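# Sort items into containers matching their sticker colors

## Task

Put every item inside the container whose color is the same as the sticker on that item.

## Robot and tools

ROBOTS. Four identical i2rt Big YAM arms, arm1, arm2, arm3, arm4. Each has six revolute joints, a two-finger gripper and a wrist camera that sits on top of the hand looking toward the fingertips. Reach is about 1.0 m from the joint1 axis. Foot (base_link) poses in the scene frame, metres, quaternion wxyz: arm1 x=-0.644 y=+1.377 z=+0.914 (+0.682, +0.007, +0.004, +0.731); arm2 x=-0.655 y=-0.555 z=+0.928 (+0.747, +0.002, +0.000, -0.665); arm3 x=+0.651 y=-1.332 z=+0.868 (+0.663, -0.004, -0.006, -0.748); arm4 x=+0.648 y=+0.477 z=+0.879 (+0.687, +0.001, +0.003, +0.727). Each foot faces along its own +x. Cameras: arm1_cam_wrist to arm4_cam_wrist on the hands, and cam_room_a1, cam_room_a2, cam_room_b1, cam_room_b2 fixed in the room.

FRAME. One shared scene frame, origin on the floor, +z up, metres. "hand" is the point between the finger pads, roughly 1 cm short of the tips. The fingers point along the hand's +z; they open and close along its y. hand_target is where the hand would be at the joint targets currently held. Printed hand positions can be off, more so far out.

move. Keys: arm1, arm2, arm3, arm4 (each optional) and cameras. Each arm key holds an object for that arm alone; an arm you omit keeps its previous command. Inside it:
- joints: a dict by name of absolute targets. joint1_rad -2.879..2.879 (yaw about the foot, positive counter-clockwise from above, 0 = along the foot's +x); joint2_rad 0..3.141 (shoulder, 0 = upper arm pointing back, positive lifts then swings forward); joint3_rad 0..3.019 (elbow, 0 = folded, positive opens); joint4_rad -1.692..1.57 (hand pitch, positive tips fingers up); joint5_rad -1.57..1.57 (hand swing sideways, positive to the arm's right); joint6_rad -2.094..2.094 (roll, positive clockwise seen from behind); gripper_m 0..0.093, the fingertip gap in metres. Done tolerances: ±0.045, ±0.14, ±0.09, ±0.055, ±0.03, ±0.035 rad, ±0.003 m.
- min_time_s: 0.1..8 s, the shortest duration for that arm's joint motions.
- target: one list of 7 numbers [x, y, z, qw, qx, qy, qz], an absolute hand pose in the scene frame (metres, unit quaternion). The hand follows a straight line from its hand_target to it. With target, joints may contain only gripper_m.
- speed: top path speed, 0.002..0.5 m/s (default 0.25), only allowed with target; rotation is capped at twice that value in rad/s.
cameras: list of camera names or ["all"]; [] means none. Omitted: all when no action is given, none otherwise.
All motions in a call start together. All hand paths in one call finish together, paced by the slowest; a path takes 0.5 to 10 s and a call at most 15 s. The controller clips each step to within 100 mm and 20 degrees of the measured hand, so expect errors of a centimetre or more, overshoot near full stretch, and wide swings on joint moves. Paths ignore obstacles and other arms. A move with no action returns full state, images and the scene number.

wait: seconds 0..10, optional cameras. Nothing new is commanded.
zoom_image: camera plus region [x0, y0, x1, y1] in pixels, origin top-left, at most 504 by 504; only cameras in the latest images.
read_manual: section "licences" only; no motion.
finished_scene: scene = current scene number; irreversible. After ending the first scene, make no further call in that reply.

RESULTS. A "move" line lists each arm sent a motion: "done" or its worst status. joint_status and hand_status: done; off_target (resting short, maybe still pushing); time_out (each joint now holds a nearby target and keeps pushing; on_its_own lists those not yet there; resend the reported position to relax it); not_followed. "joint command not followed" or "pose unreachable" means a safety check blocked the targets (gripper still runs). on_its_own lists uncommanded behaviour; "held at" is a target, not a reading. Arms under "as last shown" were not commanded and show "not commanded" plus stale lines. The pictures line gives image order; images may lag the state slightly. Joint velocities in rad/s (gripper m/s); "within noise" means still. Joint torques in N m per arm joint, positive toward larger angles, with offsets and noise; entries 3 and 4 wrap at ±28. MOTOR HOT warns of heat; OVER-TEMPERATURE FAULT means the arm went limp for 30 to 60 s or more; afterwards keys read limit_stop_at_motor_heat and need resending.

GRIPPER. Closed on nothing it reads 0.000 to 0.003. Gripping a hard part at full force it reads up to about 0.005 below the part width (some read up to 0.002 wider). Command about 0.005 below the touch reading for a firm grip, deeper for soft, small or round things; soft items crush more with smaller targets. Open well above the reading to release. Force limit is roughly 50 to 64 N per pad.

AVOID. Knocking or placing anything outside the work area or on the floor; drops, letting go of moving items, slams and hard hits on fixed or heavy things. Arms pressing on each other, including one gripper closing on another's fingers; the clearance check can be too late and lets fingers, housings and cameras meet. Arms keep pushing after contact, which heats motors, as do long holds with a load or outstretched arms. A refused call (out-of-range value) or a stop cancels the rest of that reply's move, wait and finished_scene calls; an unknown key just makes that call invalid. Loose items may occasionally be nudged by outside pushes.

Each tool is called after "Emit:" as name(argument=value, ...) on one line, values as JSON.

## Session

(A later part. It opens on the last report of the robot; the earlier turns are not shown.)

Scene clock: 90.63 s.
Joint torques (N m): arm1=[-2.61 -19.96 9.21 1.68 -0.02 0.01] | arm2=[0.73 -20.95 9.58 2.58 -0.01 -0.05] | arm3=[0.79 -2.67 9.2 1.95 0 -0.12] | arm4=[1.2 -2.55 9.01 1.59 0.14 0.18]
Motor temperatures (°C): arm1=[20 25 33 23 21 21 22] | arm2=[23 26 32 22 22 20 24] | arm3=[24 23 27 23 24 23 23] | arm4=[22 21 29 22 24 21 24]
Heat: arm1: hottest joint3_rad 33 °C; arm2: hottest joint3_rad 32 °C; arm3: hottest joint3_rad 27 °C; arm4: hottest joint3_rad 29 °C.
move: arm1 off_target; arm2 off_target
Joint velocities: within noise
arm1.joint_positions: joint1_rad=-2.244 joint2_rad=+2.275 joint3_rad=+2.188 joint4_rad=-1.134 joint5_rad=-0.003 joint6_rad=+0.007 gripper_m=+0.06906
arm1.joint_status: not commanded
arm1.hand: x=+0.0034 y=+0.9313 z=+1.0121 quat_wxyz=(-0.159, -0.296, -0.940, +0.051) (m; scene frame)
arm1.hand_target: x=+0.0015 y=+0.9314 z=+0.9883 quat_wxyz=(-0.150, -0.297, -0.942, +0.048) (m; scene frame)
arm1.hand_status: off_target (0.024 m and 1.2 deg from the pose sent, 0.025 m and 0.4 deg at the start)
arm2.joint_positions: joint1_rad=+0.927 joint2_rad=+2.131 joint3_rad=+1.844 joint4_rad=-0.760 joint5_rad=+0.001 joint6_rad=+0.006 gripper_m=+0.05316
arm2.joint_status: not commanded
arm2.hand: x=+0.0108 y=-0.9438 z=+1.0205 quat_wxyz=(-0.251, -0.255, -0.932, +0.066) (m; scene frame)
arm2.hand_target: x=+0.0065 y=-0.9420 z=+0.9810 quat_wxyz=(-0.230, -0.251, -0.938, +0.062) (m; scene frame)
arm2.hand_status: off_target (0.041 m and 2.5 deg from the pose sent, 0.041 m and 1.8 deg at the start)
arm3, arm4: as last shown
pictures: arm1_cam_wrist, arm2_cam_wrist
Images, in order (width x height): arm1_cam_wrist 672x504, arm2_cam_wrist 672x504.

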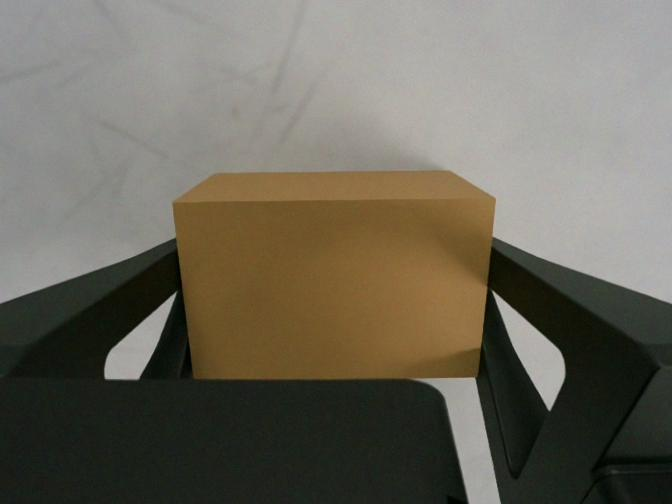

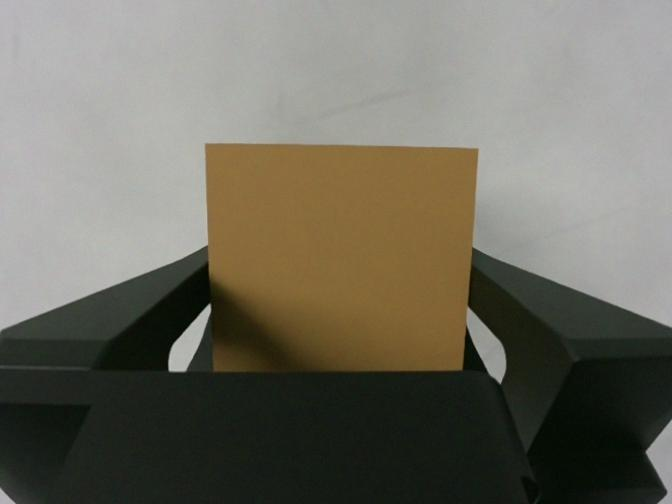

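Emit:
move(arm1={"target": [0.003, 0.931, 1.005, 0.157, 0.297, 0.942, -0.050], "speed": 0.1}, arm2={"target": [0.010, -0.943, 1.008, 0.245, 0.251, 0.934, -0.065], "speed": 0.1})

Emit:
move(arm1={"joints": {"gripper_m": 0.093}}, arm2={"joints": {"gripper_m": 0.093}}, cameras=["arm1_cam_wrist","arm2_cam_wrist"])

Emit:
move(arm1={"target": [-0.25, 1.10, 1.10, 0.202, 0.295, 0.931, -0.064], "speed": 0.2}, arm2={"target": [-0.25, -0.80, 1.10, 0.249, 0.250, 0.933, -0.067], "speed": 0.2})

Scene clock: 96.50 s.
Joint torques (N m): arm1=[-1.96 -20.37 10.51 1.14 0.03 0.06] | arm2=[0.85 -23.77 10.56 2.1 -0.03 -0.02] | arm3=[0.62 -2.67 9.2 1.95 0.01 -0.11] | arm4=[0.62 -2.61 9.2 1.58 0.16 0.14]
Motor temperatures (°C): arm1=[20 26 33 23 21 21 22] | arm2=[23 26 32 22 22 20 24] | arm3=[24 23 27 23 24 23 23] | arm4=[22 21 30 22 24 21 24]
Heat: arm1: hottest joint3_rad 33 °C; arm2: hottest joint3_rad 32 °C; arm3: hottest joint3_rad 27 °C; arm4: hottest joint3_rad 30 °C.
move: arm1 done; arm2 off_target
Joint velocities: within noise
arm1.joint_positions: joint1_rad=-2.244 joint2_rad=+2.274 joint3_rad=+2.188 joint4_rad=-1.134 joint5_rad=-0.003 joint6_rad=+0.007 gripper_m=+0.06906
arm1.joint_status: not commanded
arm1.hand: x=+0.0034 y=+0.9313 z=+1.0124 quat_wxyz=(-0.160, -0.296, -0.940, +0.051) (m; scene frame)
arm1.hand_target: x=+0.0029 y=+0.9310 z=+1.0051 quat_wxyz=(-0.157, -0.297, -0.941, +0.050) (m; scene frame)
arm1.hand_status: done (0.007 m and 0.4 deg from the pose sent, 0.007 m and 0.3 deg at the start)
arm2.joint_positions: joint1_rad=+0.927 joint2_rad=+2.131 joint3_rad=+1.842 joint4_rad=-0.758 joint5_rad=+0.001 joint6_rad=+0.006 gripper_m=+0.05316
arm2.joint_status: not commanded
arm2.hand: x=+0.0108 y=-0.9437 z=+1.0202 quat_wxyz=(-0.251, -0.255, -0.932, +0.066) (m; scene frame)
arm2.hand_target: x=+0.0099 y=-0.9429 z=+1.0082 quat_wxyz=(-0.245, -0.251, -0.934, +0.065) (m; scene frame)
arm2.hand_status: off_target (0.012 m and 0.8 deg from the pose sent, 0.013 m and 0.8 deg at the start)
arm3, arm4: as last shown
pictures: none

Scene clock: 97.07 s.
Joint torques (N m): arm1=[-1.9 -20.48 11.51 1.09 0 0.07] | arm2=[0.85 -23.94 10.52 2.1 -0.04 -0.02] | arm3=[0.56 -2.49 9.2 1.92 -0.01 -0.12] | arm4=[1.38 -2.9 9.1 1.61 0.12 0.16]
Motor temperatures (°C): arm1=[20 26 33 23 21 21 22] | arm2=[23 26 32 22 22 20 24] | arm3=[24 23 27 23 24 23 23] | arm4=[22 21 30 22 24 21 24]
Heat: arm1: hottest joint3_rad 33 °C; arm2: hottest joint3_rad 32 °C; arm3: hottest joint3_rad 27 °C; arm4: hottest joint3_rad 30 °C.
move: arm1 done; arm2 done
Joint velocities: within noise
arm1.joint_positions: joint1_rad=-2.244 joint2_rad=+2.274 joint3_rad=+2.181 joint4_rad=-1.134 joint5_rad=-0.003 joint6_rad=+0.007 gripper_m=+0.09297
arm1.joint_status: all done
arm1.hand: x=+0.0017 y=+0.9325 z=+1.0089 quat_wxyz=(-0.156, -0.296, -0.941, +0.050) (m; scene frame)
arm1.hand_target: x=+0.0030 y=+0.9310 z=+1.0051 quat_wxyz=(-0.157, -0.297, -0.941, +0.050) (m; scene frame)
arm1.hand_status: not commanded
arm2.joint_positions: joint1_rad=+0.927 joint2_rad=+2.131 joint3_rad=+1.842 joint4_rad=-0.758 joint5_rad=+0.001 joint6_rad=+0.006 gripper_m=+0.09293
arm2.joint_status: all done
arm2.hand: x=+0.0108 y=-0.9437 z=+1.0202 quat_wxyz=(-0.251, -0.255, -0.932, +0.066) (m; scene frame)
arm2.hand_target: x=+0.0099 y=-0.9429 z=+1.0082 quat_wxyz=(-0.245, -0.251, -0.934, +0.065) (m; scene frame)
arm2.hand_status: not commanded
arm3, arm4: as last shown
pictures: arm1_cam_wrist, arm2_cam_wrist
Images, in order (width x height): arm1_cam_wrist 672x504, arm2_cam_wrist 672x504.

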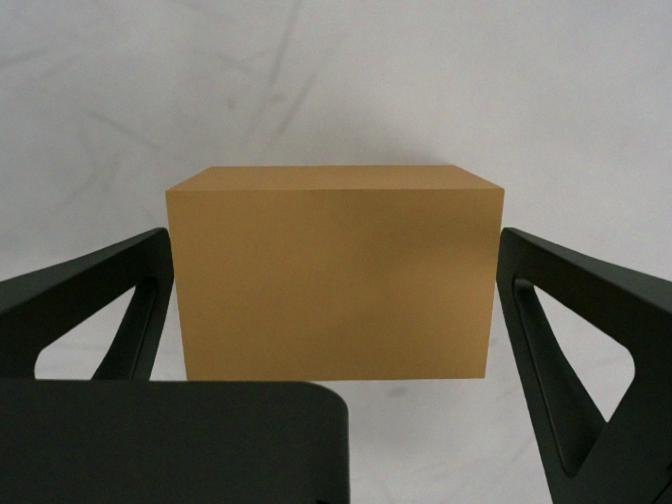

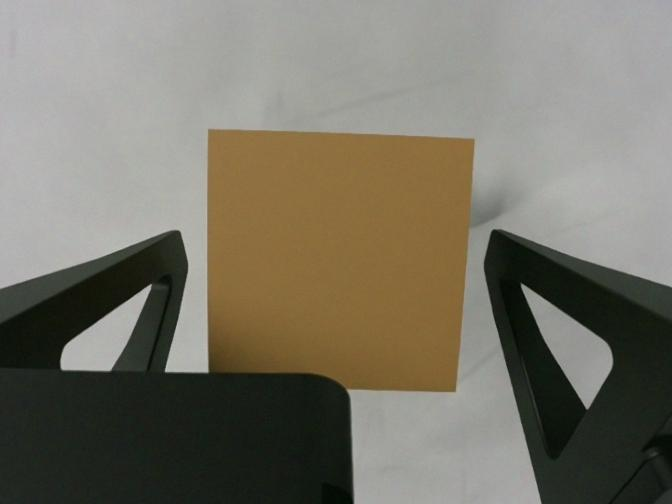

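Scene clock: 99.23 s.
Joint torques (N m): arm1=[-2.73 -7.88 11.23 1.14 -0.01 -0.02] | arm2=[0.09 -11.75 10.1 1.28 -0.19 -0.09] | arm3=[0.67 -2.49 9.21 1.91 0 -0.11] | arm4=[1.2 -2.61 9.2 1.73 0.13 0.15]
Motor temperatures (°C): arm1=[20 26 33 23 21 21 22] | arm2=[23 26 32 22 22 20 24] | arm3=[24 23 27 23 24 23 23] | arm4=[22 21 30 22 24 21 24]
Heat: arm1: hottest joint3_rad 33 °C; arm2: hottest joint3_rad 32 °C; arm3: hottest joint3_rad 27 °C; arm4: hottest joint3_rad 30 °C.
move: arm1 done; arm2 off_target
Joint velocities: within noise
arm1.joint_positions: joint1_rad=-2.246 joint2_rad=+1.347 joint3_rad=+1.085 joint4_rad=-0.869 joint5_rad=-0.006 joint6_rad=+0.007 gripper_m=+0.09297
arm1.joint_status: not commanded
arm1.hand: x=-0.2472 y=+1.1046 z=+1.0984 quat_wxyz=(-0.202, -0.294, -0.932, +0.063) (m; scene frame)
arm1.hand_target: x=-0.2501 y=+1.1001 z=+1.0999 quat_wxyz=(-0.202, -0.295, -0.932, +0.064) (m; scene frame)
arm1.hand_status: done (0.006 m and 0.3 deg from the pose sent, 0.316 m and 5.6 deg at the start)
arm2.joint_positions: joint1_rad=+0.920 joint2_rad=+1.307 joint3_rad=+0.983 joint4_rad=-0.697 joint5_rad=-0.002 joint6_rad=-0.004 gripper_m=+0.09293
arm2.joint_status: not commanded
arm2.hand: x=-0.2420 y=-0.8002 z=+1.1086 quat_wxyz=(-0.262, -0.252, -0.929, +0.069) (m; scene frame)
arm2.hand_target: x=-0.2499 y=-0.7999 z=+1.1000 quat_wxyz=(-0.249, -0.250, -0.933, +0.067) (m; scene frame)
arm2.hand_status: off_target (0.012 m and 1.6 deg from the pose sent, 0.308 m and 0.6 deg at the start)
arm3, arm4: as last shown
pictures: none

Emit:
move(arm3={"target": [-0.004, -0.954, 1.108, -0.071, 0.929, -0.266, -0.249], "speed": 0.25}, arm4={"target": [-0.010, 0.963, 1.090, -0.078, 0.921, -0.291, -0.247], "speed": 0.25}, cameras=["arm3_cam_wrist","arm4_cam_wrist"])

Scene clock: 110.37 s.
Joint torques (N m): arm1=[-3.37 -8.53 11.23 1.03 -0.04 -0.05] | arm2=[0.03 -11.69 10.1 1.26 -0.2 -0.07] | arm3=[2.43 -23.24 14.38 0.53 0.13 0.02] | arm4=[0.85 -25.52 12.88 0.43 -0.02 -0.06]
Motor temperatures (°C): arm1=[20 25 33 23 21 21 22] | arm2=[23 26 32 22 22 20 23] | arm3=[24 23 28 23 24 23 23] | arm4=[22 22 31 22 24 21 24]
Heat: arm1: hottest joint3_rad 33 °C; arm2: hottest joint3_rad 32 °C; arm3: hottest joint3_rad 28 °C; arm4: hottest joint3_rad 31 °C.
move: arm3 off_target; arm4 off_target
Joint velocities: within noise
arm1, arm2: as last shown
arm1.hand_target: x=-0.2501 y=+1.1000 z=+1.0999 quat_wxyz=(-0.202, -0.295, -0.932, +0.064) (m; scene frame)
arm3.joint_positions: joint1_rad=-1.977 joint2_rad=+2.004 joint3_rad=+1.999 joint4_rad=-1.073 joint5_rad=+0.030 joint6_rad=+0.027 gripper_m=+0.09399
arm3.joint_status: not commanded
arm3.hand: x=+0.0123 y=-0.9510 z=+1.0865 quat_wxyz=(+0.068, -0.932, +0.270, +0.230) (m; scene frame)
arm3.hand_target: x=-0.0028 y=-0.9546 z=+1.1078 quat_wxyz=(+0.071, -0.928, +0.266, +0.249) (m; scene frame)
arm3.hand_status: off_target (0.027 m and 2.3 deg from the pose sent, 0.468 m and 7.1 deg at the start)
arm4.joint_positions: joint1_rad=+0.887 joint2_rad=+2.231 joint3_rad=+2.313 joint4_rad=-1.148 joint5_rad=-0.004 joint6_rad=-0.013 gripper_m=+0.09398
arm4.joint_status: not commanded
arm4.hand: x=-0.0056 y=+0.9524 z=+1.0828 quat_wxyz=(-0.074, +0.923, -0.293, -0.239) (m; scene frame)
arm4.hand_target: x=-0.0093 y=+0.9626 z=+1.0899 quat_wxyz=(-0.078, +0.921, -0.291, -0.248) (m; scene frame)
arm4.hand_status: off_target (0.014 m and 1.0 deg from the pose sent, 0.536 m and 6.8 deg at the start)
pictures: arm3_cam_wrist, arm4_cam_wrist
Images, in order (width x height): arm3_cam_wrist 672x504, arm4_cam_wrist 672x504.

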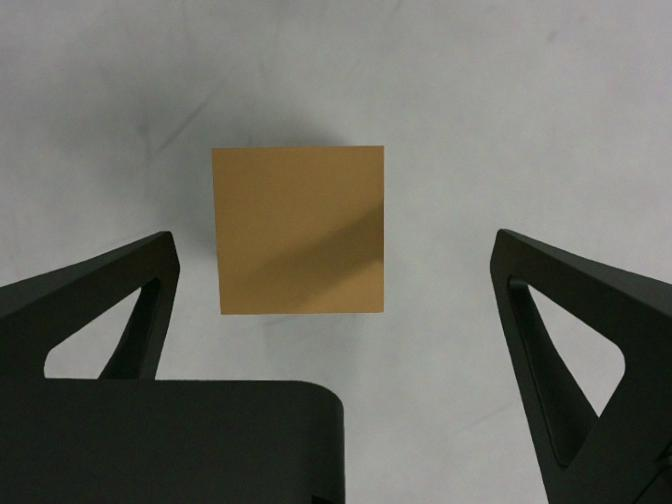

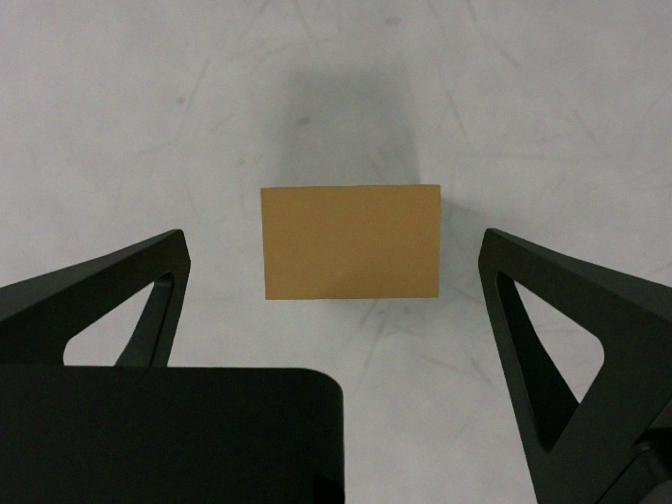

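Emit:
move(arm3={"target": [-0.004, -0.963, 1.090, -0.071, 0.929, -0.266, -0.249], "speed": 0.12}, arm4={"target": [-0.002, 0.960, 1.065, -0.078, 0.921, -0.291, -0.247], "speed": 0.12})

Emit:
move(arm3={"target": [0.0, -0.964, 1.050, -0.071, 0.929, -0.266, -0.249], "speed": 0.12}, arm4={"target": [0.0, 0.953, 1.000, -0.078, 0.921, -0.291, -0.247], "speed": 0.12}, cameras=["arm3_cam_wrist","arm4_cam_wrist"])

Scene clock: 122.13 s.
Joint torques (N m): arm1=[-3.31 -8.29 11.18 0.85 -0.07 -0.03] | arm2=[-0.03 -11.63 10.11 1.29 -0.2 -0.08] | arm3=[2.32 -24.18 9.26 1.62 0.14 0.04] | arm4=[0.44 -29.27 9.55 1.43 -0.05 -0.06]
Motor temperatures (°C): arm1=[20 25 33 23 21 21 22] | arm2=[23 26 32 22 22 20 23] | arm3=[24 24 29 23 24 23 23] | arm4=[22 22 35 22 24 21 24]
Heat: arm1: hottest joint3_rad 33 °C; arm2: hottest joint3_rad 32 °C; arm3: hottest joint3_rad 29 °C; arm4: hottest joint3_rad 35 °C.
move: arm3 done; arm4 off_target
Joint velocities: within noise
arm1, arm2: as last shown
arm3.joint_positions: joint1_rad=-1.962 joint2_rad=+2.004 joint3_rad=+1.999 joint4_rad=-1.046 joint5_rad=+0.036 joint6_rad=+0.037 gripper_m=+0.09399
arm3.joint_status: not commanded
arm3.hand: x=+0.0023 y=-0.9561 z=+1.0899 quat_wxyz=(+0.071, -0.929, +0.268, +0.243) (m; scene frame)
arm3.hand_target: x=-0.0038 y=-0.9629 z=+1.0898 quat_wxyz=(+0.071, -0.929, +0.266, +0.249) (m; scene frame)
arm3.hand_status: done (0.009 m and 0.7 deg from the pose sent, 0.020 m and 2.3 deg at the start)
arm4.joint_positions: joint1_rad=+0.883 joint2_rad=+2.231 joint3_rad=+2.231 joint4_rad=-1.085 joint5_rad=-0.005 joint6_rad=-0.016 gripper_m=+0.09398
arm4.joint_status: not commanded
arm4.hand: x=-0.0017 y=+0.9529 z=+1.0492 quat_wxyz=(-0.072, +0.925, -0.294, -0.230) (m; scene frame)
arm4.hand_target: x=-0.0018 y=+0.9597 z=+1.0651 quat_wxyz=(-0.078, +0.921, -0.291, -0.247) (m; scene frame)
arm4.hand_status: off_target (0.017 m and 2.1 deg from the pose sent, 0.020 m and 1.0 deg at the start)
pictures: none

Scene clock: 123.30 s.
Joint torques (N m): arm1=[-2.55 -8.76 11.07 1.07 -0.07 0.01] | arm2=[0.03 -11.52 10.09 1.25 -0.2 -0.08] | arm3=[2.26 -24.35 9.22 1.57 0.1 0] | arm4=[0.67 -26.17 8.08 1.32 -0.02 0.01]
Motor temperatures (°C): arm1=[20 25 33 23 21 21 22] | arm2=[23 26 32 22 22 20 23] | arm3=[24 25 29 23 24 23 23] | arm4=[22 23 35 22 24 21 24]
Heat: arm1: hottest joint3_rad 33 °C; arm2: hottest joint3_rad 32 °C; arm3: hottest joint3_rad 29 °C; arm4: hottest joint3_rad 35 °C.
move: arm3 done; arm4 off_target
Joint velocities: within noise
arm1, arm2: as last shown
arm3.joint_positions: joint1_rad=-1.962 joint2_rad=+2.004 joint3_rad=+1.888 joint4_rad=-0.938 joint5_rad=+0.036 joint6_rad=+0.037 gripper_m=+0.09399
arm3.joint_status: not commanded
arm3.hand: x=+0.0053 y=-0.9584 z=+1.0472 quat_wxyz=(+0.071, -0.930, +0.268, +0.241) (m; scene frame)
arm3.hand_target: x=+0.0001 y=-0.9639 z=+1.0499 quat_wxyz=(+0.071, -0.929, +0.266, +0.249) (m; scene frame)
arm3.hand_status: done (0.008 m and 0.9 deg from the pose sent, 0.041 m and 0.7 deg at the start)
arm4.joint_positions: joint1_rad=+0.885 joint2_rad=+2.204 joint3_rad=+2.071 joint4_rad=-0.909 joint5_rad=-0.004 joint6_rad=-0.018 gripper_m=+0.09398
arm4.joint_status: not commanded
arm4.hand: x=-0.0020 y=+0.9509 z=+1.0115 quat_wxyz=(-0.079, +0.920, -0.291, -0.250) (m; scene frame)
arm4.hand_target: x=+0.0001 y=+0.9529 z=+1.0000 quat_wxyz=(-0.078, +0.921, -0.291, -0.247) (m; scene frame)
arm4.hand_status: off_target (0.012 m and 0.4 deg from the pose sent, 0.049 m and 2.1 deg at the start)
pictures: arm3_cam_wrist, arm4_cam_wrist
Images, in order (width x height): arm3_cam_wrist 672x504, arm4_cam_wrist 672x504.

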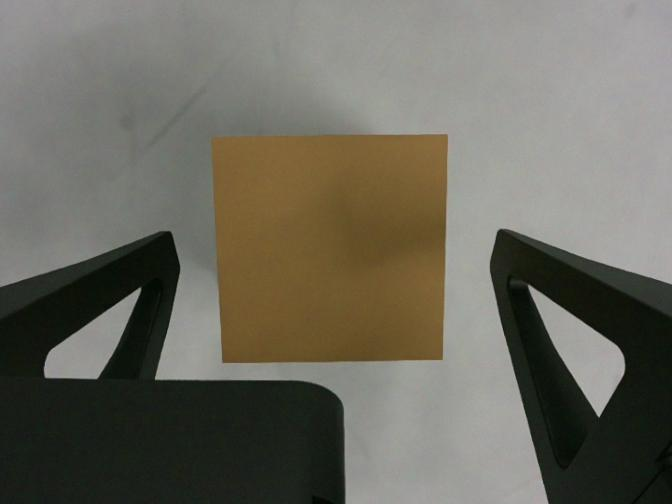

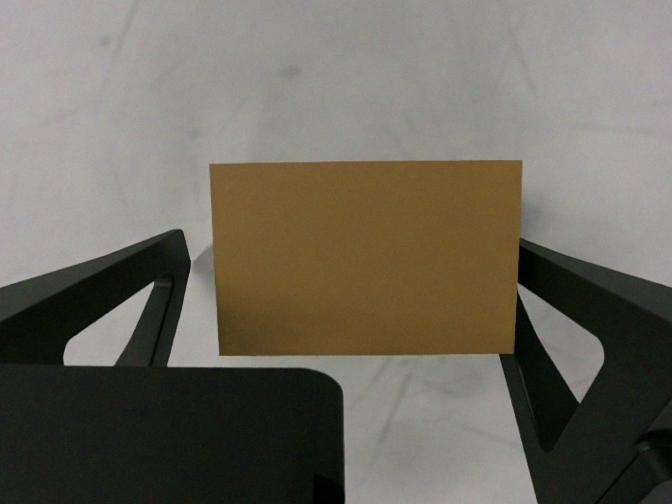

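Emit:
move(arm3={"joints": {"gripper_m": 0.045}}, arm4={"joints": {"gripper_m": 0.055}}, cameras=["arm3_cam_wrist","arm4_cam_wrist"])

Emit:
move(arm3={"target": [0.09, -1.01, 1.15, -0.071, 0.929, -0.266, -0.249], "speed": 0.2}, arm4={"target": [0.09, 0.89, 1.12, -0.078, 0.921, -0.291, -0.247], "speed": 0.2})

Emit:
move(arm3={"joints": {"joint2_rad": 0.65, "joint3_rad": 0.85, "joint4_rad": -1.1, "joint5_rad": 0, "joint6_rad": 0}, "min_time_s": 2.5}, arm4={"joints": {"joint2_rad": 0.65, "joint3_rad": 0.85, "joint4_rad": -1.1, "joint5_rad": 0, "joint6_rad": 0}, "min_time_s": 2.5})

Emit:
move(arm3={"joints": {"joint1_rad": 0.96}, "min_time_s": 4}, arm4={"joints": {"joint1_rad": -1.12}, "min_time_s": 3.5}, cameras=["arm3_cam_wrist","arm4_cam_wrist"])

Scene clock: 139.77 s.
Joint torques (N m): arm1=[-2.67 -8.18 11.11 0.99 -0.04 -0.05] | arm2=[0.09 -11.58 10.09 1.28 -0.2 -0.08] | arm3=[2.26 -24.41 9.2 1.59 0.11 0] | arm4=[1.38 -25.76 8.08 1.22 -0.03 0.02]
Motor temperatures (°C): arm1=[20 25 33 23 21 21 22] | arm2=[23 26 32 22 22 20 23] | arm3=[24 26 29 23 24 23 23] | arm4=[22 23 35 22 24 21 24]
Heat: arm1: hottest joint3_rad 33 °C; arm2: hottest joint3_rad 32 °C; arm3: hottest joint3_rad 29 °C; arm4: hottest joint3_rad 35 °C.
move: arm3 off_target; arm4 off_target
Joint velocities: within noise
arm1, arm2: as last shown
arm3.joint_positions: joint1_rad=-1.962 joint2_rad=+2.004 joint3_rad=+1.888 joint4_rad=-0.938 joint5_rad=+0.035 joint6_rad=+0.037 gripper_m=+0.05315
arm3.joint_status: gripper_m off_target (ended at +0.05318, target +0.04500)
arm3.hand: x=+0.0052 y=-0.9584 z=+1.0472 quat_wxyz=(+0.070, -0.930, +0.268, +0.242) (m; scene frame)
arm3.hand_target: x=+0.0001 y=-0.9639 z=+1.0499 quat_wxyz=(+0.071, -0.929, +0.266, +0.249) (m; scene frame)
arm3.hand_status: not commanded
arm4.joint_positions: joint1_rad=+0.881 joint2_rad=+2.204 joint3_rad=+2.070 joint4_rad=-0.906 joint5_rad=-0.003 joint6_rad=-0.018 gripper_m=+0.06950
arm4.joint_status: gripper_m off_target (ended at +0.06953, target +0.05500)
arm4.hand: x=-0.0003 y=+0.9540 z=+1.0113 quat_wxyz=(-0.080, +0.919, -0.293, -0.251) (m; scene frame)
arm4.hand_target: x=+0.0001 y=+0.9528 z=+0.9999 quat_wxyz=(-0.078, +0.921, -0.291, -0.247) (m; scene frame)
arm4.hand_status: not commanded
pictures: arm3_cam_wrist, arm4_cam_wrist
Images, in order (width x height): arm3_cam_wrist 672x504, arm4_cam_wrist 672x504.

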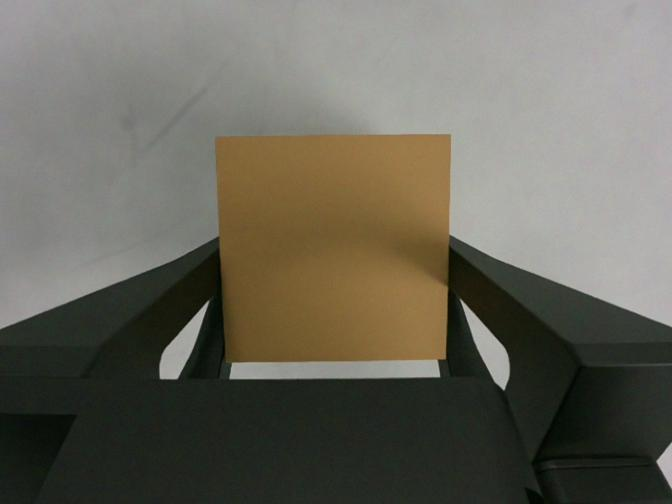

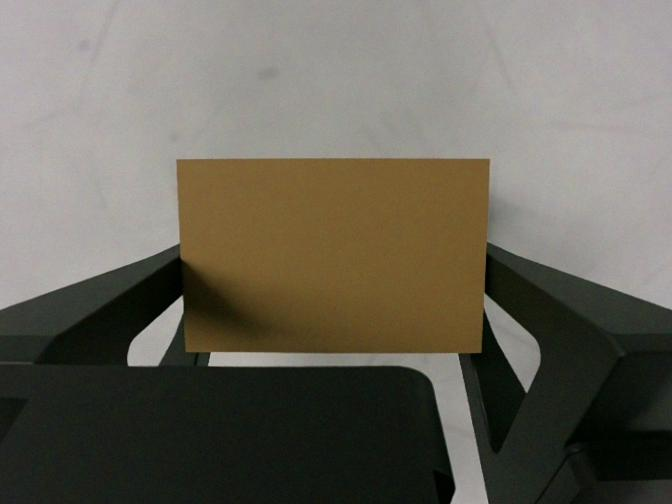

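Scene clock: 141.37 s.
Joint torques (N m): arm1=[-2.73 -8.76 11.15 1.05 -0.01 -0.07] | arm2=[-0.03 -11.52 10.09 1.24 -0.19 -0.07] | arm3=[1.79 -19.49 9.36 0.79 0.06 -0.03] | arm4=[1.2 -21.3 9.33 0.51 -0.05 -0.01]
Motor temperatures (°C): arm1=[20 25 33 23 21 21 22] | arm2=[23 26 32 22 22 20 23] | arm3=[24 26 29 23 24 23 23] | arm4=[22 23 35 22 24 21 25]
Heat: arm1: hottest joint3_rad 33 °C; arm2: hottest joint3_rad 32 °C; arm3: hottest joint3_rad 29 °C; arm4: hottest joint3_rad 35 °C.
move: arm3 done; arm4 done
Joint velocities: within noise
arm1, arm2: as last shown
arm3.joint_positions: joint1_rad=-1.962 joint2_rad=+1.698 joint3_rad=+1.710 joint4_rad=-1.044 joint5_rad=+0.035 joint6_rad=+0.037 gripper_m=+0.05315
arm3.joint_status: not commanded
arm3.hand: x=+0.0905 y=-1.0050 z=+1.1517 quat_wxyz=(+0.073, -0.927, +0.268, +0.252) (m; scene frame)
arm3.hand_target: x=+0.0901 y=-1.0099 z=+1.1501 quat_wxyz=(+0.071, -0.929, +0.266, +0.249) (m; scene frame)
arm3.hand_status: done (0.005 m and 0.5 deg from the pose sent, 0.143 m and 0.9 deg at the start)
arm4.joint_positions: joint1_rad=+0.881 joint2_rad=+1.838 joint3_rad=+1.783 joint4_rad=-0.980 joint5_rad=-0.004 joint6_rad=-0.018 gripper_m=+0.06950
arm4.joint_status: not commanded
arm4.hand: x=+0.0884 y=+0.8895 z=+1.1237 quat_wxyz=(-0.081, +0.919, -0.292, -0.253) (m; scene frame)
arm4.hand_target: x=+0.0899 y=+0.8899 z=+1.1200 quat_wxyz=(-0.078, +0.921, -0.291, -0.247) (m; scene frame)
arm4.hand_status: done (0.004 m and 0.8 deg from the pose sent, 0.155 m and 0.6 deg at the start)
pictures: none

Scene clock: 144.23 s.
Joint torques (N m): arm1=[-2.96 -8.29 11.03 1.11 -0.04 -0.02] | arm2=[-0.03 -11.69 10.1 1.26 -0.2 -0.09] | arm3=[1.67 -1.67 9.55 1.17 -0.08 -0.12] | arm4=[0.97 -1.26 9.42 0.73 0.21 0.14]
Motor temperatures (°C): arm1=[20 25 33 23 21 21 22] | arm2=[23 26 32 22 22 20 23] | arm3=[24 26 29 23 24 23 23] | arm4=[22 24 34 22 24 21 25]
Heat: arm1: hottest joint3_rad 33 °C; arm2: hottest joint3_rad 32 °C; arm3: hottest joint3_rad 29 °C; arm4: hottest joint3_rad 34 °C.
move: arm3 done; arm4 done
Joint velocities: within noise
arm1, arm2: as last shown
arm3.joint_positions: joint1_rad=-1.962 joint2_rad=+0.651 joint3_rad=+0.853 joint4_rad=-1.098 joint5_rad=+0.002 joint6_rad=+0.008 gripper_m=+0.05315
arm3.joint_status: all done
arm3.hand: x=+0.3975 y=-1.1841 z=+1.1620 quat_wxyz=(+0.078, -0.913, +0.245, +0.318) (m; scene frame)
arm3.hand_target: x=+0.3971 y=-1.1868 z=+1.1608 quat_wxyz=(+0.076, -0.915, +0.238, +0.317) (m; scene frame)
arm3.hand_status: not commanded
arm4.joint_positions: joint1_rad=+0.881 joint2_rad=+0.651 joint3_rad=+0.846 joint4_rad=-1.093 joint5_rad=-0.004 joint6_rad=-0.013 gripper_m=+0.06950
arm4.joint_status: all done
arm4.hand: x=+0.4145 y=+0.6505 z=+1.1740 quat_wxyz=(-0.101, +0.898, -0.288, -0.315) (m; scene frame)
arm4.hand_target: x=+0.4163 y=+0.6509 z=+1.1751 quat_wxyz=(-0.101, +0.896, -0.296, -0.314) (m; scene frame)
arm4.hand_status: not commanded
pictures: none

Scene clock: 148.57 s.
Joint torques (N m): arm1=[-2.73 -8.47 11.04 1.1 -0.06 -0.04] | arm2=[0.09 -11.46 10.07 1.29 -0.2 -0.08] | arm3=[1.85 -1.2 9.5 1.21 0.07 -0.12] | arm4=[0.62 -1.67 9.4 0.76 0.17 0.17]
Motor temperatures (°C): arm1=[20 24 33 23 21 21 21] | arm2=[23 26 32 22 22 20 23] | arm3=[24 26 29 23 24 23 24] | arm4=[22 24 34 22 24 21 25]
Heat: arm1: hottest joint3_rad 33 °C; arm2: hottest joint3_rad 32 °C; arm3: hottest joint3_rad 29 °C; arm4: hottest joint3_rad 34 °C.
move: arm3 done; arm4 done
Joint velocities: within noise
arm1, arm2: as last shown
arm3.joint_positions: joint1_rad=+0.952 joint2_rad=+0.651 joint3_rad=+0.853 joint4_rad=-1.098 joint5_rad=-0.001 joint6_rad=+0.007 gripper_m=+0.05316
arm3.joint_status: all done
arm3.hand: x=+0.8653 y=-1.5239 z=+1.1672 quat_wxyz=(-0.312, -0.342, -0.878, +0.124) (m; scene frame)
arm3.hand_target: x=+0.8662 y=-1.5216 z=+1.1659 quat_wxyz=(-0.310, -0.336, -0.881, +0.124) (m; scene frame)
arm3.hand_status: not commanded
arm4.joint_positions: joint1_rad=-1.119 joint2_rad=+0.651 joint3_rad=+0.846 joint4_rad=-1.093 joint5_rad=-0.002 joint6_rad=-0.012 gripper_m=+0.06951
arm4.joint_status: all done
arm4.hand: x=+0.9037 y=+0.6199 z=+1.1718 quat_wxyz=(-0.317, +0.244, -0.913, -0.081) (m; scene frame)
arm4.hand_target: x=+0.9029 y=+0.6188 z=+1.1729 quat_wxyz=(-0.316, +0.237, -0.915, -0.082) (m; scene frame)
arm4.hand_status: not commanded
pictures: arm3_cam_wrist, arm4_cam_wrist
Images, in order (width x height): arm3_cam_wrist 672x504, arm4_cam_wrist 672x504.

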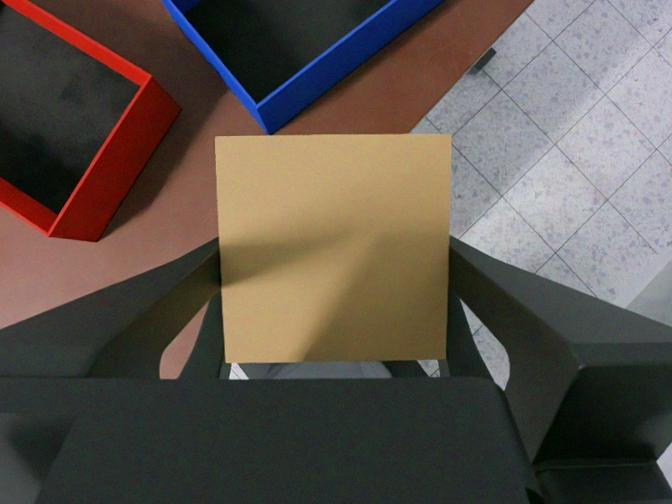

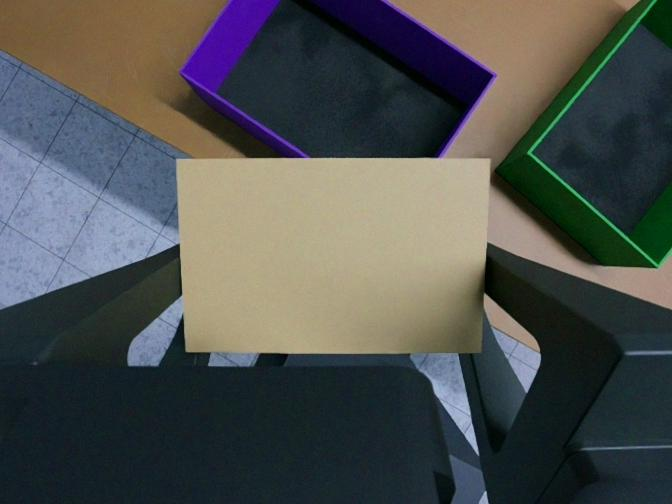

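Emit:
move(arm3={"target": [1.155, -1.783, 0.91, 0.2335, 0.3465, 0.904, -0.0895], "speed": 0.25}, arm4={"target": [1.130, 0.746, 0.88, 0.242, -0.244, 0.937, 0.063], "speed": 0.25}, cameras=["arm3_cam_wrist","arm4_cam_wrist"])

Scene clock: 160.87 s.
Joint torques (N m): arm1=[-1.67 -8.94 11.23 1.01 -0.06 -0.07] | arm2=[-0.03 -11.58 10.09 1.31 -0.18 -0.08] | arm3=[1.61 -21.01 12.1 0.76 -0.06 -0.07] | arm4=[0.85 -15.85 9.22 1.32 0.08 0.17]
Motor temperatures (°C): arm1=[20 24 33 23 21 21 21] | arm2=[23 26 32 22 22 20 23] | arm3=[24 25 30 23 24 23 24] | arm4=[22 24 34 22 24 21 25]
Heat: arm1: hottest joint3_rad 33 °C; arm2: hottest joint3_rad 32 °C; arm3: hottest joint3_rad 30 °C; arm4: hottest joint3_rad 34 °C.
move: arm3 off_target; arm4 off_target
Joint velocities: within noise
arm1.joint_positions: joint1_rad=-2.246 joint2_rad=+1.347 joint3_rad=+1.085 joint4_rad=-0.869 joint5_rad=-0.006 joint6_rad=+0.007 gripper_m=+0.09297
arm1.joint_status: not commanded
arm1.hand: x=-0.2472 y=+1.1046 z=+1.0984 quat_wxyz=(-0.202, -0.294, -0.932, +0.063) (m; scene frame)
arm1.hand_target: x=-0.2501 y=+1.1000 z=+1.0999 quat_wxyz=(-0.202, -0.295, -0.932, +0.064) (m; scene frame)
arm1.hand_status: not commanded
arm2.joint_positions: joint1_rad=+0.920 joint2_rad=+1.307 joint3_rad=+0.983 joint4_rad=-0.697 joint5_rad=-0.002 joint6_rad=-0.004 gripper_m=+0.09293
arm2.joint_status: not commanded
arm2.hand: x=-0.2420 y=-0.8002 z=+1.1086 quat_wxyz=(-0.262, -0.252, -0.929, +0.069) (m; scene frame)
arm2.hand_target: x=-0.2499 y=-0.7999 z=+1.1000 quat_wxyz=(-0.249, -0.250, -0.933, +0.067) (m; scene frame)
arm2.hand_status: not commanded
arm3.joint_positions: joint1_rad=+0.952 joint2_rad=+1.971 joint3_rad=+1.374 joint4_rad=-0.524 joint5_rad=-0.006 joint6_rad=+0.007 gripper_m=+0.05316
arm3.joint_status: not commanded
arm3.hand: x=+1.1354 y=-1.7729 z=+0.8886 quat_wxyz=(-0.212, -0.353, -0.907, +0.083) (m; scene frame)
arm3.hand_target: x=+1.1541 y=-1.7820 z=+0.9104 quat_wxyz=(-0.234, -0.347, -0.904, +0.089) (m; scene frame)
arm3.hand_status: off_target (0.031 m and 2.7 deg from the pose sent, 0.466 m and 10.2 deg at the start)
arm4.joint_positions: joint1_rad=-1.119 joint2_rad=+1.751 joint3_rad=+0.934 joint4_rad=-0.295 joint5_rad=-0.002 joint6_rad=-0.012 gripper_m=+0.06951
arm4.joint_status: not commanded
arm4.hand: x=+1.1090 y=+0.7340 z=+0.8662 quat_wxyz=(-0.218, +0.251, -0.941, -0.056) (m; scene frame)
arm4.hand_target: x=+1.1290 y=+0.7455 z=+0.8808 quat_wxyz=(-0.242, +0.244, -0.937, -0.063) (m; scene frame)
arm4.hand_status: off_target (0.028 m and 3.0 deg from the pose sent, 0.390 m and 9.3 deg at the start)
pictures: arm3_cam_wrist, arm4_cam_wrist
Images, in order (width x height): arm3_cam_wrist 672x504, arm4_cam_wrist 672x504.

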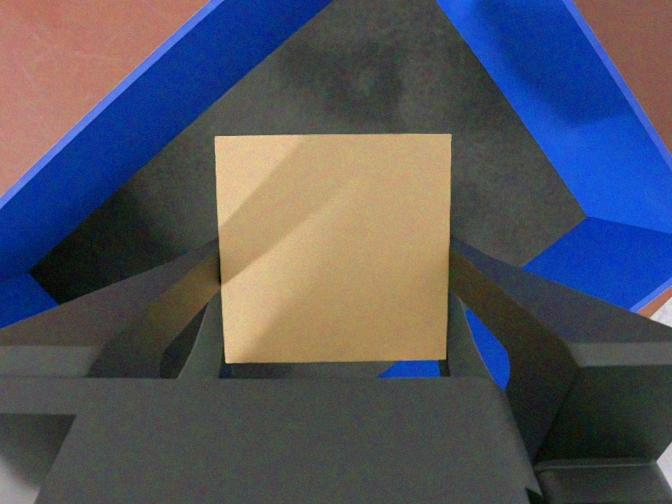

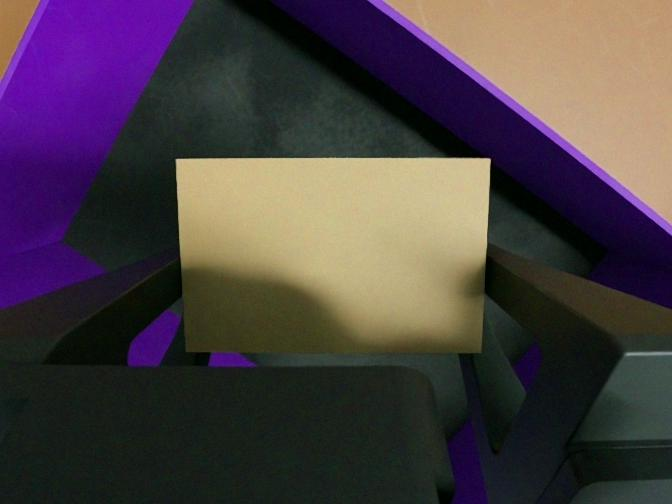

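Emit:
move(arm3={"target": [1.148, -1.758, 0.800, 0.2335, 0.3465, 0.904, -0.0895], "speed": 0.15}, arm4={"target": [1.110, 0.735, 0.757, 0.242, -0.244, 0.937, 0.063], "speed": 0.15})

Emit:
move(arm3={"target": [1.148, -1.758, 0.776, 0.2335, 0.3465, 0.904, -0.0895], "speed": 0.08}, arm4={"target": [1.110, 0.735, 0.738, 0.242, -0.244, 0.937, 0.063], "speed": 0.08}, cameras=["arm3_cam_wrist","arm4_cam_wrist"])

Scene clock: 176.67 s.
Joint torques (N m): arm1=[-2.67 -8.41 11.12 1.03 0 -0.05] | arm2=[-0.03 -11.63 10.06 1.25 -0.19 -0.08] | arm3=[2.14 -20.95 6.84 1.65 0.14 0.01] | arm4=[0.79 -16.56 4.27 1.31 0.13 0.17]
Motor temperatures (°C): arm1=[20 24 33 23 21 21 21] | arm2=[23 26 32 22 22 20 23] | arm3=[24 26 31 23 24 23 24] | arm4=[22 24 33 22 24 21 26]
Heat: arm1: hottest joint3_rad 33 °C; arm2: hottest joint3_rad 32 °C; arm3: hottest joint3_rad 31 °C; arm4: hottest joint3_rad 33 °C.
move: arm3 done; arm4 done
Joint velocities: within noise
arm1, arm2: as last shown
arm3.joint_positions: joint1_rad=+0.973 joint2_rad=+2.103 joint3_rad=+1.293 joint4_rad=-0.280 joint5_rad=+0.001 joint6_rad=+0.020 gripper_m=+0.05316
arm3.joint_status: not commanded
arm3.hand: x=+1.1403 y=-1.7618 z=+0.8000 quat_wxyz=(-0.227, -0.349, -0.905, +0.088) (m; scene frame)
arm3.hand_target: x=+1.1479 y=-1.7578 z=+0.8001 quat_wxyz=(-0.233, -0.346, -0.904, +0.089) (m; scene frame)
arm3.hand_status: done (0.009 m and 0.8 deg from the pose sent, 0.091 m and 2.7 deg at the start)
arm4.joint_positions: joint1_rad=-1.119 joint2_rad=+2.004 joint3_rad=+0.881 joint4_rad=+0.054 joint5_rad=-0.002 joint6_rad=-0.012 gripper_m=+0.06951
arm4.joint_status: not commanded
arm4.hand: x=+1.1078 y=+0.7333 z=+0.7598 quat_wxyz=(-0.238, +0.250, -0.937, -0.061) (m; scene frame)
arm4.hand_target: x=+1.1100 y=+0.7350 z=+0.7571 quat_wxyz=(-0.242, +0.244, -0.937, -0.063) (m; scene frame)
arm4.hand_status: done (0.004 m and 0.9 deg from the pose sent, 0.109 m and 3.1 deg at the start)
pictures: none

Scene clock: 177.80 s.
Joint torques (N m): arm1=[-3.08 -8.29 11.06 1.01 -0.04 -0.03] | arm2=[-0.03 -11.58 10.09 1.24 -0.19 -0.08] | arm3=[1.96 -20.66 6.6 1.7 0.13 0.03] | arm4=[0.73 -16.15 4.49 1.32 0.12 0.16]
Motor temperatures (°C): arm1=[20 24 33 23 21 21 21] | arm2=[23 26 32 22 22 20 23] | arm3=[24 26 31 23 24 23 24] | arm4=[22 24 33 22 24 21 26]
Heat: arm1: hottest joint3_rad 33 °C; arm2: hottest joint3_rad 32 °C; arm3: hottest joint3_rad 31 °C; arm4: hottest joint3_rad 33 °C.
move: arm3 done; arm4 done
Joint velocities: within noise
arm1, arm2: as last shown
arm3.joint_positions: joint1_rad=+0.973 joint2_rad=+2.143 joint3_rad=+1.293 joint4_rad=-0.233 joint5_rad=+0.001 joint6_rad=+0.020 gripper_m=+0.05316
arm3.joint_status: not commanded
arm3.hand: x=+1.1416 y=-1.7631 z=+0.7802 quat_wxyz=(-0.230, -0.349, -0.904, +0.089) (m; scene frame)
arm3.hand_target: x=+1.1479 y=-1.7578 z=+0.7760 quat_wxyz=(-0.233, -0.346, -0.904, +0.089) (m; scene frame)
arm3.hand_status: done (0.009 m and 0.5 deg from the pose sent, 0.025 m and 0.8 deg at the start)
arm4.joint_positions: joint1_rad=-1.119 joint2_rad=+2.049 joint3_rad=+0.881 joint4_rad=+0.099 joint5_rad=-0.002 joint6_rad=-0.012 gripper_m=+0.06951
arm4.joint_status: not commanded
arm4.hand: x=+1.1063 y=+0.7325 z=+0.7427 quat_wxyz=(-0.238, +0.250, -0.937, -0.061) (m; scene frame)
arm4.hand_target: x=+1.1098 y=+0.7349 z=+0.7380 quat_wxyz=(-0.242, +0.244, -0.937, -0.063) (m; scene frame)
arm4.hand_status: done (0.006 m and 0.9 deg from the pose sent, 0.022 m and 0.9 deg at the start)
pictures: arm3_cam_wrist, arm4_cam_wrist
Images, in order (width x height): arm3_cam_wrist 672x504, arm4_cam_wrist 672x504.

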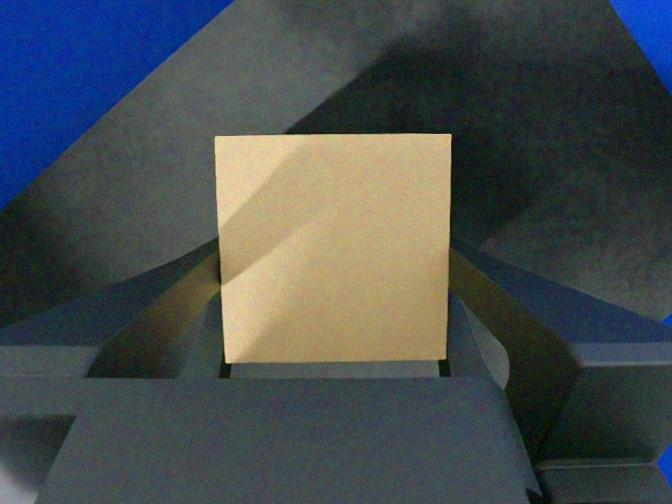

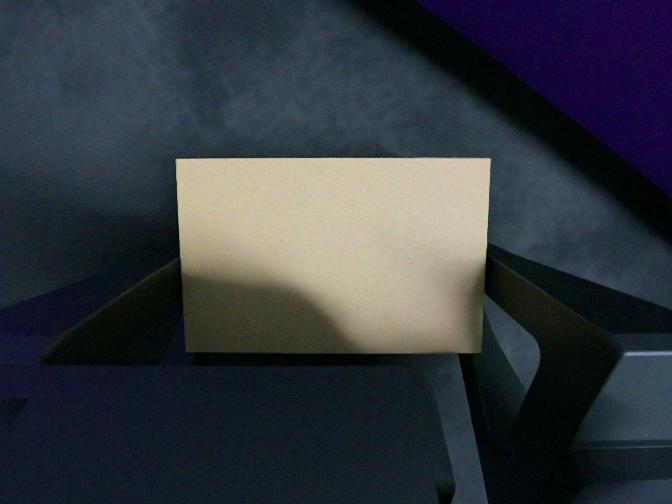

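Emit:
move(arm3={"target": [1.148, -1.758, 0.764, 0.2335, 0.3465, 0.904, -0.0895], "speed": 0.08}, arm4={"target": [1.110, 0.735, 0.730, 0.242, -0.244, 0.937, 0.063], "speed": 0.08})

Emit:
move(arm3={"target": [1.148, -1.758, 0.755, 0.2335, 0.3465, 0.904, -0.0895], "speed": 0.08}, arm4={"target": [1.110, 0.735, 0.723, 0.242, -0.244, 0.937, 0.063], "speed": 0.08})

Scene clock: 182.73 s.
Joint torques (N m): arm1=[-2.61 -8.41 11.25 1.06 -0.04 -0.03] | arm2=[-0.03 -11.63 10.1 1.28 -0.2 -0.08] | arm3=[1.96 -20.01 6.54 1.65 0.14 0.02] | arm4=[0.62 -15.15 4.63 1.4 0.12 0.16]
Motor temperatures (°C): arm1=[20 24 33 23 21 21 21] | arm2=[23 25 32 22 22 20 23] | arm3=[24 26 30 23 24 23 24] | arm4=[22 24 33 22 24 21 26]
Heat: arm1: hottest joint3_rad 33 °C; arm2: hottest joint3_rad 32 °C; arm3: hottest joint3_rad 30 °C; arm4: hottest joint3_rad 33 °C.
move: arm3 off_target; arm4 done
Joint velocities: within noise
arm1, arm2: as last shown
arm3.joint_positions: joint1_rad=+0.973 joint2_rad=+2.158 joint3_rad=+1.293 joint4_rad=-0.207 joint5_rad=+0.002 joint6_rad=+0.020 gripper_m=+0.05316
arm3.joint_status: not commanded
arm3.hand: x=+1.1432 y=-1.7647 z=+0.7738 quat_wxyz=(-0.235, -0.349, -0.903, +0.091) (m; scene frame)
arm3.hand_target: x=+1.1478 y=-1.7578 z=+0.7641 quat_wxyz=(-0.233, -0.346, -0.904, +0.089) (m; scene frame)
arm3.hand_status: off_target (0.013 m and 0.4 deg from the pose sent, 0.018 m and 0.5 deg at the start)
arm4.joint_positions: joint1_rad=-1.119 joint2_rad=+2.063 joint3_rad=+0.881 joint4_rad=+0.119 joint5_rad=-0.002 joint6_rad=-0.012 gripper_m=+0.06951
arm4.joint_status: not commanded
arm4.hand: x=+1.1070 y=+0.7328 z=+0.7382 quat_wxyz=(-0.241, +0.249, -0.936, -0.062) (m; scene frame)
arm4.hand_target: x=+1.1098 y=+0.7349 z=+0.7302 quat_wxyz=(-0.242, +0.244, -0.937, -0.063) (m; scene frame)
arm4.hand_status: done (0.009 m and 0.7 deg from the pose sent, 0.014 m and 0.9 deg at the start)
pictures: none

Scene clock: 183.70 s.
Joint torques (N m): arm1=[-3.14 -8.23 11.15 0.96 -0.03 -0.06] | arm2=[-0.03 -11.52 10.06 1.28 -0.19 -0.08] | arm3=[2.08 -18.78 6.54 1.73 0.12 0.02] | arm4=[0.85 -14.62 4.85 1.26 0.15 0.16]
Motor temperatures (°C): arm1=[20 24 33 23 21 21 21] | arm2=[23 25 32 22 22 20 23] | arm3=[24 26 30 23 24 23 24] | arm4=[22 24 33 22 24 21 26]
Heat: arm1: hottest joint3_rad 33 °C; arm2: hottest joint3_rad 32 °C; arm3: hottest joint3_rad 30 °C; arm4: hottest joint3_rad 33 °C.
move: arm3 off_target; arm4 off_target
Joint velocities: within noise
arm1, arm2: as last shown
arm3.joint_positions: joint1_rad=+0.973 joint2_rad=+2.161 joint3_rad=+1.293 joint4_rad=-0.193 joint5_rad=+0.002 joint6_rad=+0.020 gripper_m=+0.05316
arm3.joint_status: not commanded
arm3.hand: x=+1.1450 y=-1.7663 z=+0.7736 quat_wxyz=(-0.240, -0.348, -0.901, +0.093) (m; scene frame)
arm3.hand_target: x=+1.1474 y=-1.7576 z=+0.7555 quat_wxyz=(-0.233, -0.346, -0.904, +0.090) (m; scene frame)
arm3.hand_status: off_target (0.021 m and 0.9 deg from the pose sent, 0.021 m and 0.4 deg at the start)
arm4.joint_positions: joint1_rad=-1.119 joint2_rad=+2.068 joint3_rad=+0.881 joint4_rad=+0.138 joint5_rad=-0.002 joint6_rad=-0.012 gripper_m=+0.06951
arm4.joint_status: not commanded
arm4.hand: x=+1.1091 y=+0.7340 z=+0.7376 quat_wxyz=(-0.247, +0.249, -0.934, -0.063) (m; scene frame)
arm4.hand_target: x=+1.1095 y=+0.7348 z=+0.7234 quat_wxyz=(-0.242, +0.244, -0.937, -0.063) (m; scene frame)
arm4.hand_status: off_target (0.015 m and 0.9 deg from the pose sent, 0.016 m and 0.7 deg at the start)
pictures: none

Both in contact (z stalled). Unload slightly, open, and lift.

Emit:
move(arm3={"target": [1.146, -1.764, 0.768, 0.2385, 0.348, 0.902, -0.092], "speed": 0.08}, arm4={"target": [1.109, 0.734, 0.732, 0.242, -0.244, 0.937, 0.063], "speed": 0.08})

Emit:
move(arm3={"joints": {"gripper_m": 0.093}}, arm4={"joints": {"gripper_m": 0.093}})

Emit:
move(arm3={"target": [1.08, -1.70, 0.95, 0.2335, 0.3465, 0.904, -0.0895], "speed": 0.2}, arm4={"target": [1.04, 0.70, 0.93, 0.242, -0.244, 0.937, 0.063], "speed": 0.2}, cameras=["arm3_cam_wrist","arm4_cam_wrist"])

Scene clock: 189.60 s.
Joint torques (N m): arm1=[-3.43 -8.35 11.06 1.05 -0.05 -0.04] | arm2=[0.03 -11.63 10.06 1.28 -0.2 -0.07] | arm3=[1.26 -20.72 6.5 1.29 0.04 -0.02] | arm4=[0.5 -16.73 4.34 0.73 0.12 0.13]
Motor temperatures (°C): arm1=[20 24 33 23 21 21 21] | arm2=[23 25 32 22 22 20 23] | arm3=[24 25 30 23 24 23 24] | arm4=[22 24 32 22 24 21 26]
Heat: arm1: hottest joint3_rad 33 °C; arm2: hottest joint3_rad 32 °C; arm3: hottest joint3_rad 30 °C; arm4: hottest joint3_rad 32 °C.
move: arm3 done; arm4 done
Joint velocities: within noise
arm1, arm2: as last shown
arm3.joint_positions: joint1_rad=+0.973 joint2_rad=+2.161 joint3_rad=+1.293 joint4_rad=-0.193 joint5_rad=+0.002 joint6_rad=+0.020 gripper_m=+0.05316
arm3.joint_status: not commanded
arm3.hand: x=+1.1450 y=-1.7663 z=+0.7736 quat_wxyz=(-0.240, -0.348, -0.901, +0.093) (m; scene frame)
arm3.hand_target: x=+1.1460 y=-1.7639 z=+0.7681 quat_wxyz=(-0.239, -0.348, -0.902, +0.092) (m; scene frame)
arm3.hand_status: done (0.006 m and 0.2 deg from the pose sent, 0.006 m and 0.2 deg at the start)
arm4.joint_positions: joint1_rad=-1.119 joint2_rad=+2.068 joint3_rad=+0.881 joint4_rad=+0.138 joint5_rad=-0.002 joint6_rad=-0.012 gripper_m=+0.06951
arm4.joint_status: not commanded
arm4.hand: x=+1.1091 y=+0.7340 z=+0.7376 quat_wxyz=(-0.247, +0.249, -0.934, -0.063) (m; scene frame)
arm4.hand_target: x=+1.1090 y=+0.7340 z=+0.7321 quat_wxyz=(-0.242, +0.244, -0.937, -0.063) (m; scene frame)
arm4.hand_status: done (0.006 m and 0.9 deg from the pose sent, 0.006 m and 0.9 deg at the start)
pictures: none

Scene clock: 190.17 s.
Joint torques (N m): arm1=[-2.96 -8.29 11.06 1.11 -0.05 -0.08] | arm2=[0.03 -11.52 10.07 1.28 -0.19 -0.08] | arm3=[1.2 -20.78 6.54 1.32 0.04 -0.03] | arm4=[0.62 -16.21 4.31 0.77 0.11 0.18]
Motor temperatures (°C): arm1=[20 24 33 23 21 21 21] | arm2=[23 25 32 22 22 20 23] | arm3=[24 25 29 23 24 23 24] | arm4=[22 24 32 22 24 21 26]
Heat: arm1: hottest joint3_rad 33 °C; arm2: hottest joint3_rad 32 °C; arm3: hottest joint3_rad 29 °C; arm4: hottest joint3_rad 32 °C.
move: arm3 done; arm4 done
Joint velocities: within noise
arm1, arm2: as last shown
arm3.joint_positions: joint1_rad=+0.973 joint2_rad=+2.161 joint3_rad=+1.293 joint4_rad=-0.193 joint5_rad=+0.002 joint6_rad=+0.020 gripper_m=+0.09297
arm3.joint_status: all done
arm3.hand: x=+1.1450 y=-1.7663 z=+0.7736 quat_wxyz=(-0.240, -0.348, -0.901, +0.093) (m; scene frame)
arm3.hand_target: x=+1.1460 y=-1.7639 z=+0.7681 quat_wxyz=(-0.239, -0.348, -0.902, +0.092) (m; scene frame)
arm3.hand_status: not commanded
arm4.joint_positions: joint1_rad=-1.119 joint2_rad=+2.068 joint3_rad=+0.881 joint4_rad=+0.138 joint5_rad=-0.002 joint6_rad=-0.012 gripper_m=+0.09291
arm4.joint_status: all done
arm4.hand: x=+1.1091 y=+0.7340 z=+0.7376 quat_wxyz=(-0.247, +0.249, -0.934, -0.063) (m; scene frame)
arm4.hand_target: x=+1.1090 y=+0.7340 z=+0.7321 quat_wxyz=(-0.242, +0.244, -0.937, -0.063) (m; scene frame)
arm4.hand_status: not commanded
pictures: none

Scene clock: 191.93 s.
Joint torques (N m): arm1=[-2.78 -9 11.02 1.07 -0.05 -0.09] | arm2=[-0.03 -11.58 10.07 1.26 -0.2 -0.07] | arm3=[1.9 -16.03 7.82 0.7 0.11 0] | arm4=[1.49 -11.11 7.2 0.44 0.2 0.17]
Motor temperatures (°C): arm1=[20 24 33 23 21 21 21] | arm2=[23 25 32 22 22 20 23] | arm3=[24 25 29 23 24 23 24] | arm4=[22 24 32 22 24 21 26]
Heat: arm1: hottest joint3_rad 33 °C; arm2: hottest joint3_rad 32 °C; arm3: hottest joint3_rad 29 °C; arm4: hottest joint3_rad 32 °C.
move: arm3 done; arm4 done
Joint velocities: within noise
arm1, arm2: as last shown
arm3.joint_positions: joint1_rad=+0.973 joint2_rad=+1.665 joint3_rad=+1.106 joint4_rad=-0.499 joint5_rad=+0.000 joint6_rad=+0.020 gripper_m=+0.09297
arm3.joint_status: not commanded
arm3.hand: x=+1.0798 y=-1.7065 z=+0.9556 quat_wxyz=(-0.241, -0.348, -0.901, +0.093) (m; scene frame)
arm3.hand_target: x=+1.0800 y=-1.7000 z=+0.9501 quat_wxyz=(-0.234, -0.346, -0.904, +0.090) (m; scene frame)
arm3.hand_status: done (0.009 m and 1.0 deg from the pose sent, 0.199 m and 0.9 deg at the start)
arm4.joint_positions: joint1_rad=-1.117 joint2_rad=+1.426 joint3_rad=+0.734 joint4_rad=-0.351 joint5_rad=+0.001 joint6_rad=-0.005 gripper_m=+0.09291
arm4.joint_status: not commanded
arm4.hand: x=+1.0440 y=+0.6986 z=+0.9335 quat_wxyz=(-0.250, +0.246, -0.934, -0.064) (m; scene frame)
arm4.hand_target: x=+1.0401 y=+0.6999 z=+0.9301 quat_wxyz=(-0.242, +0.244, -0.937, -0.063) (m; scene frame)
arm4.hand_status: done (0.006 m and 1.0 deg from the pose sent, 0.207 m and 0.8 deg at the start)
pictures: arm3_cam_wrist, arm4_cam_wrist
Images, in order (width x height): arm3_cam_wrist 672x504, arm4_cam_wrist 672x504.

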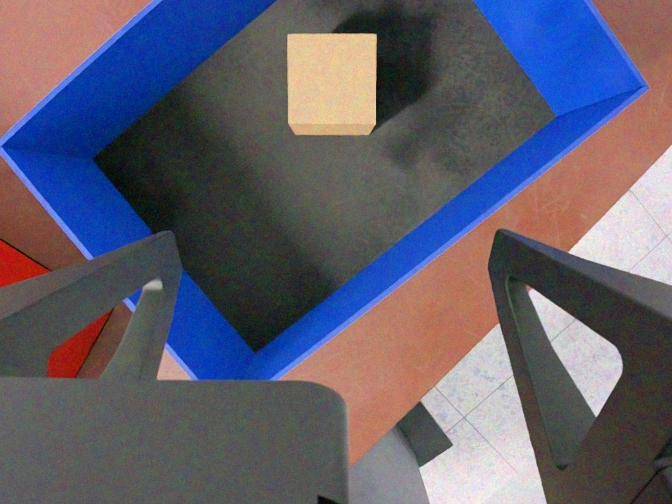

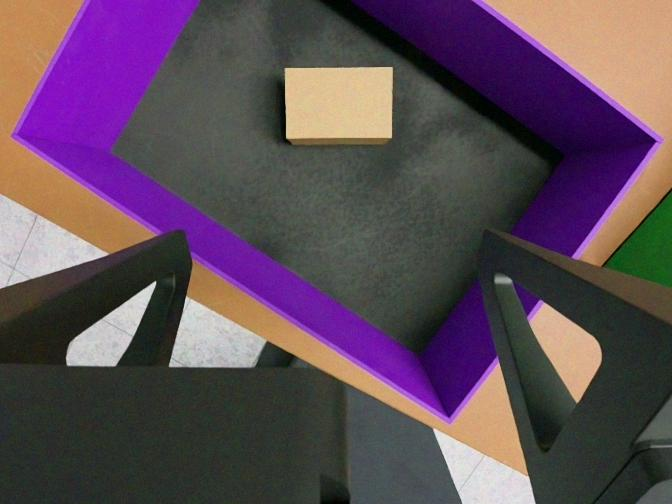

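Emit:
finished_scene(scene=3)

The scene is finished: the task was done.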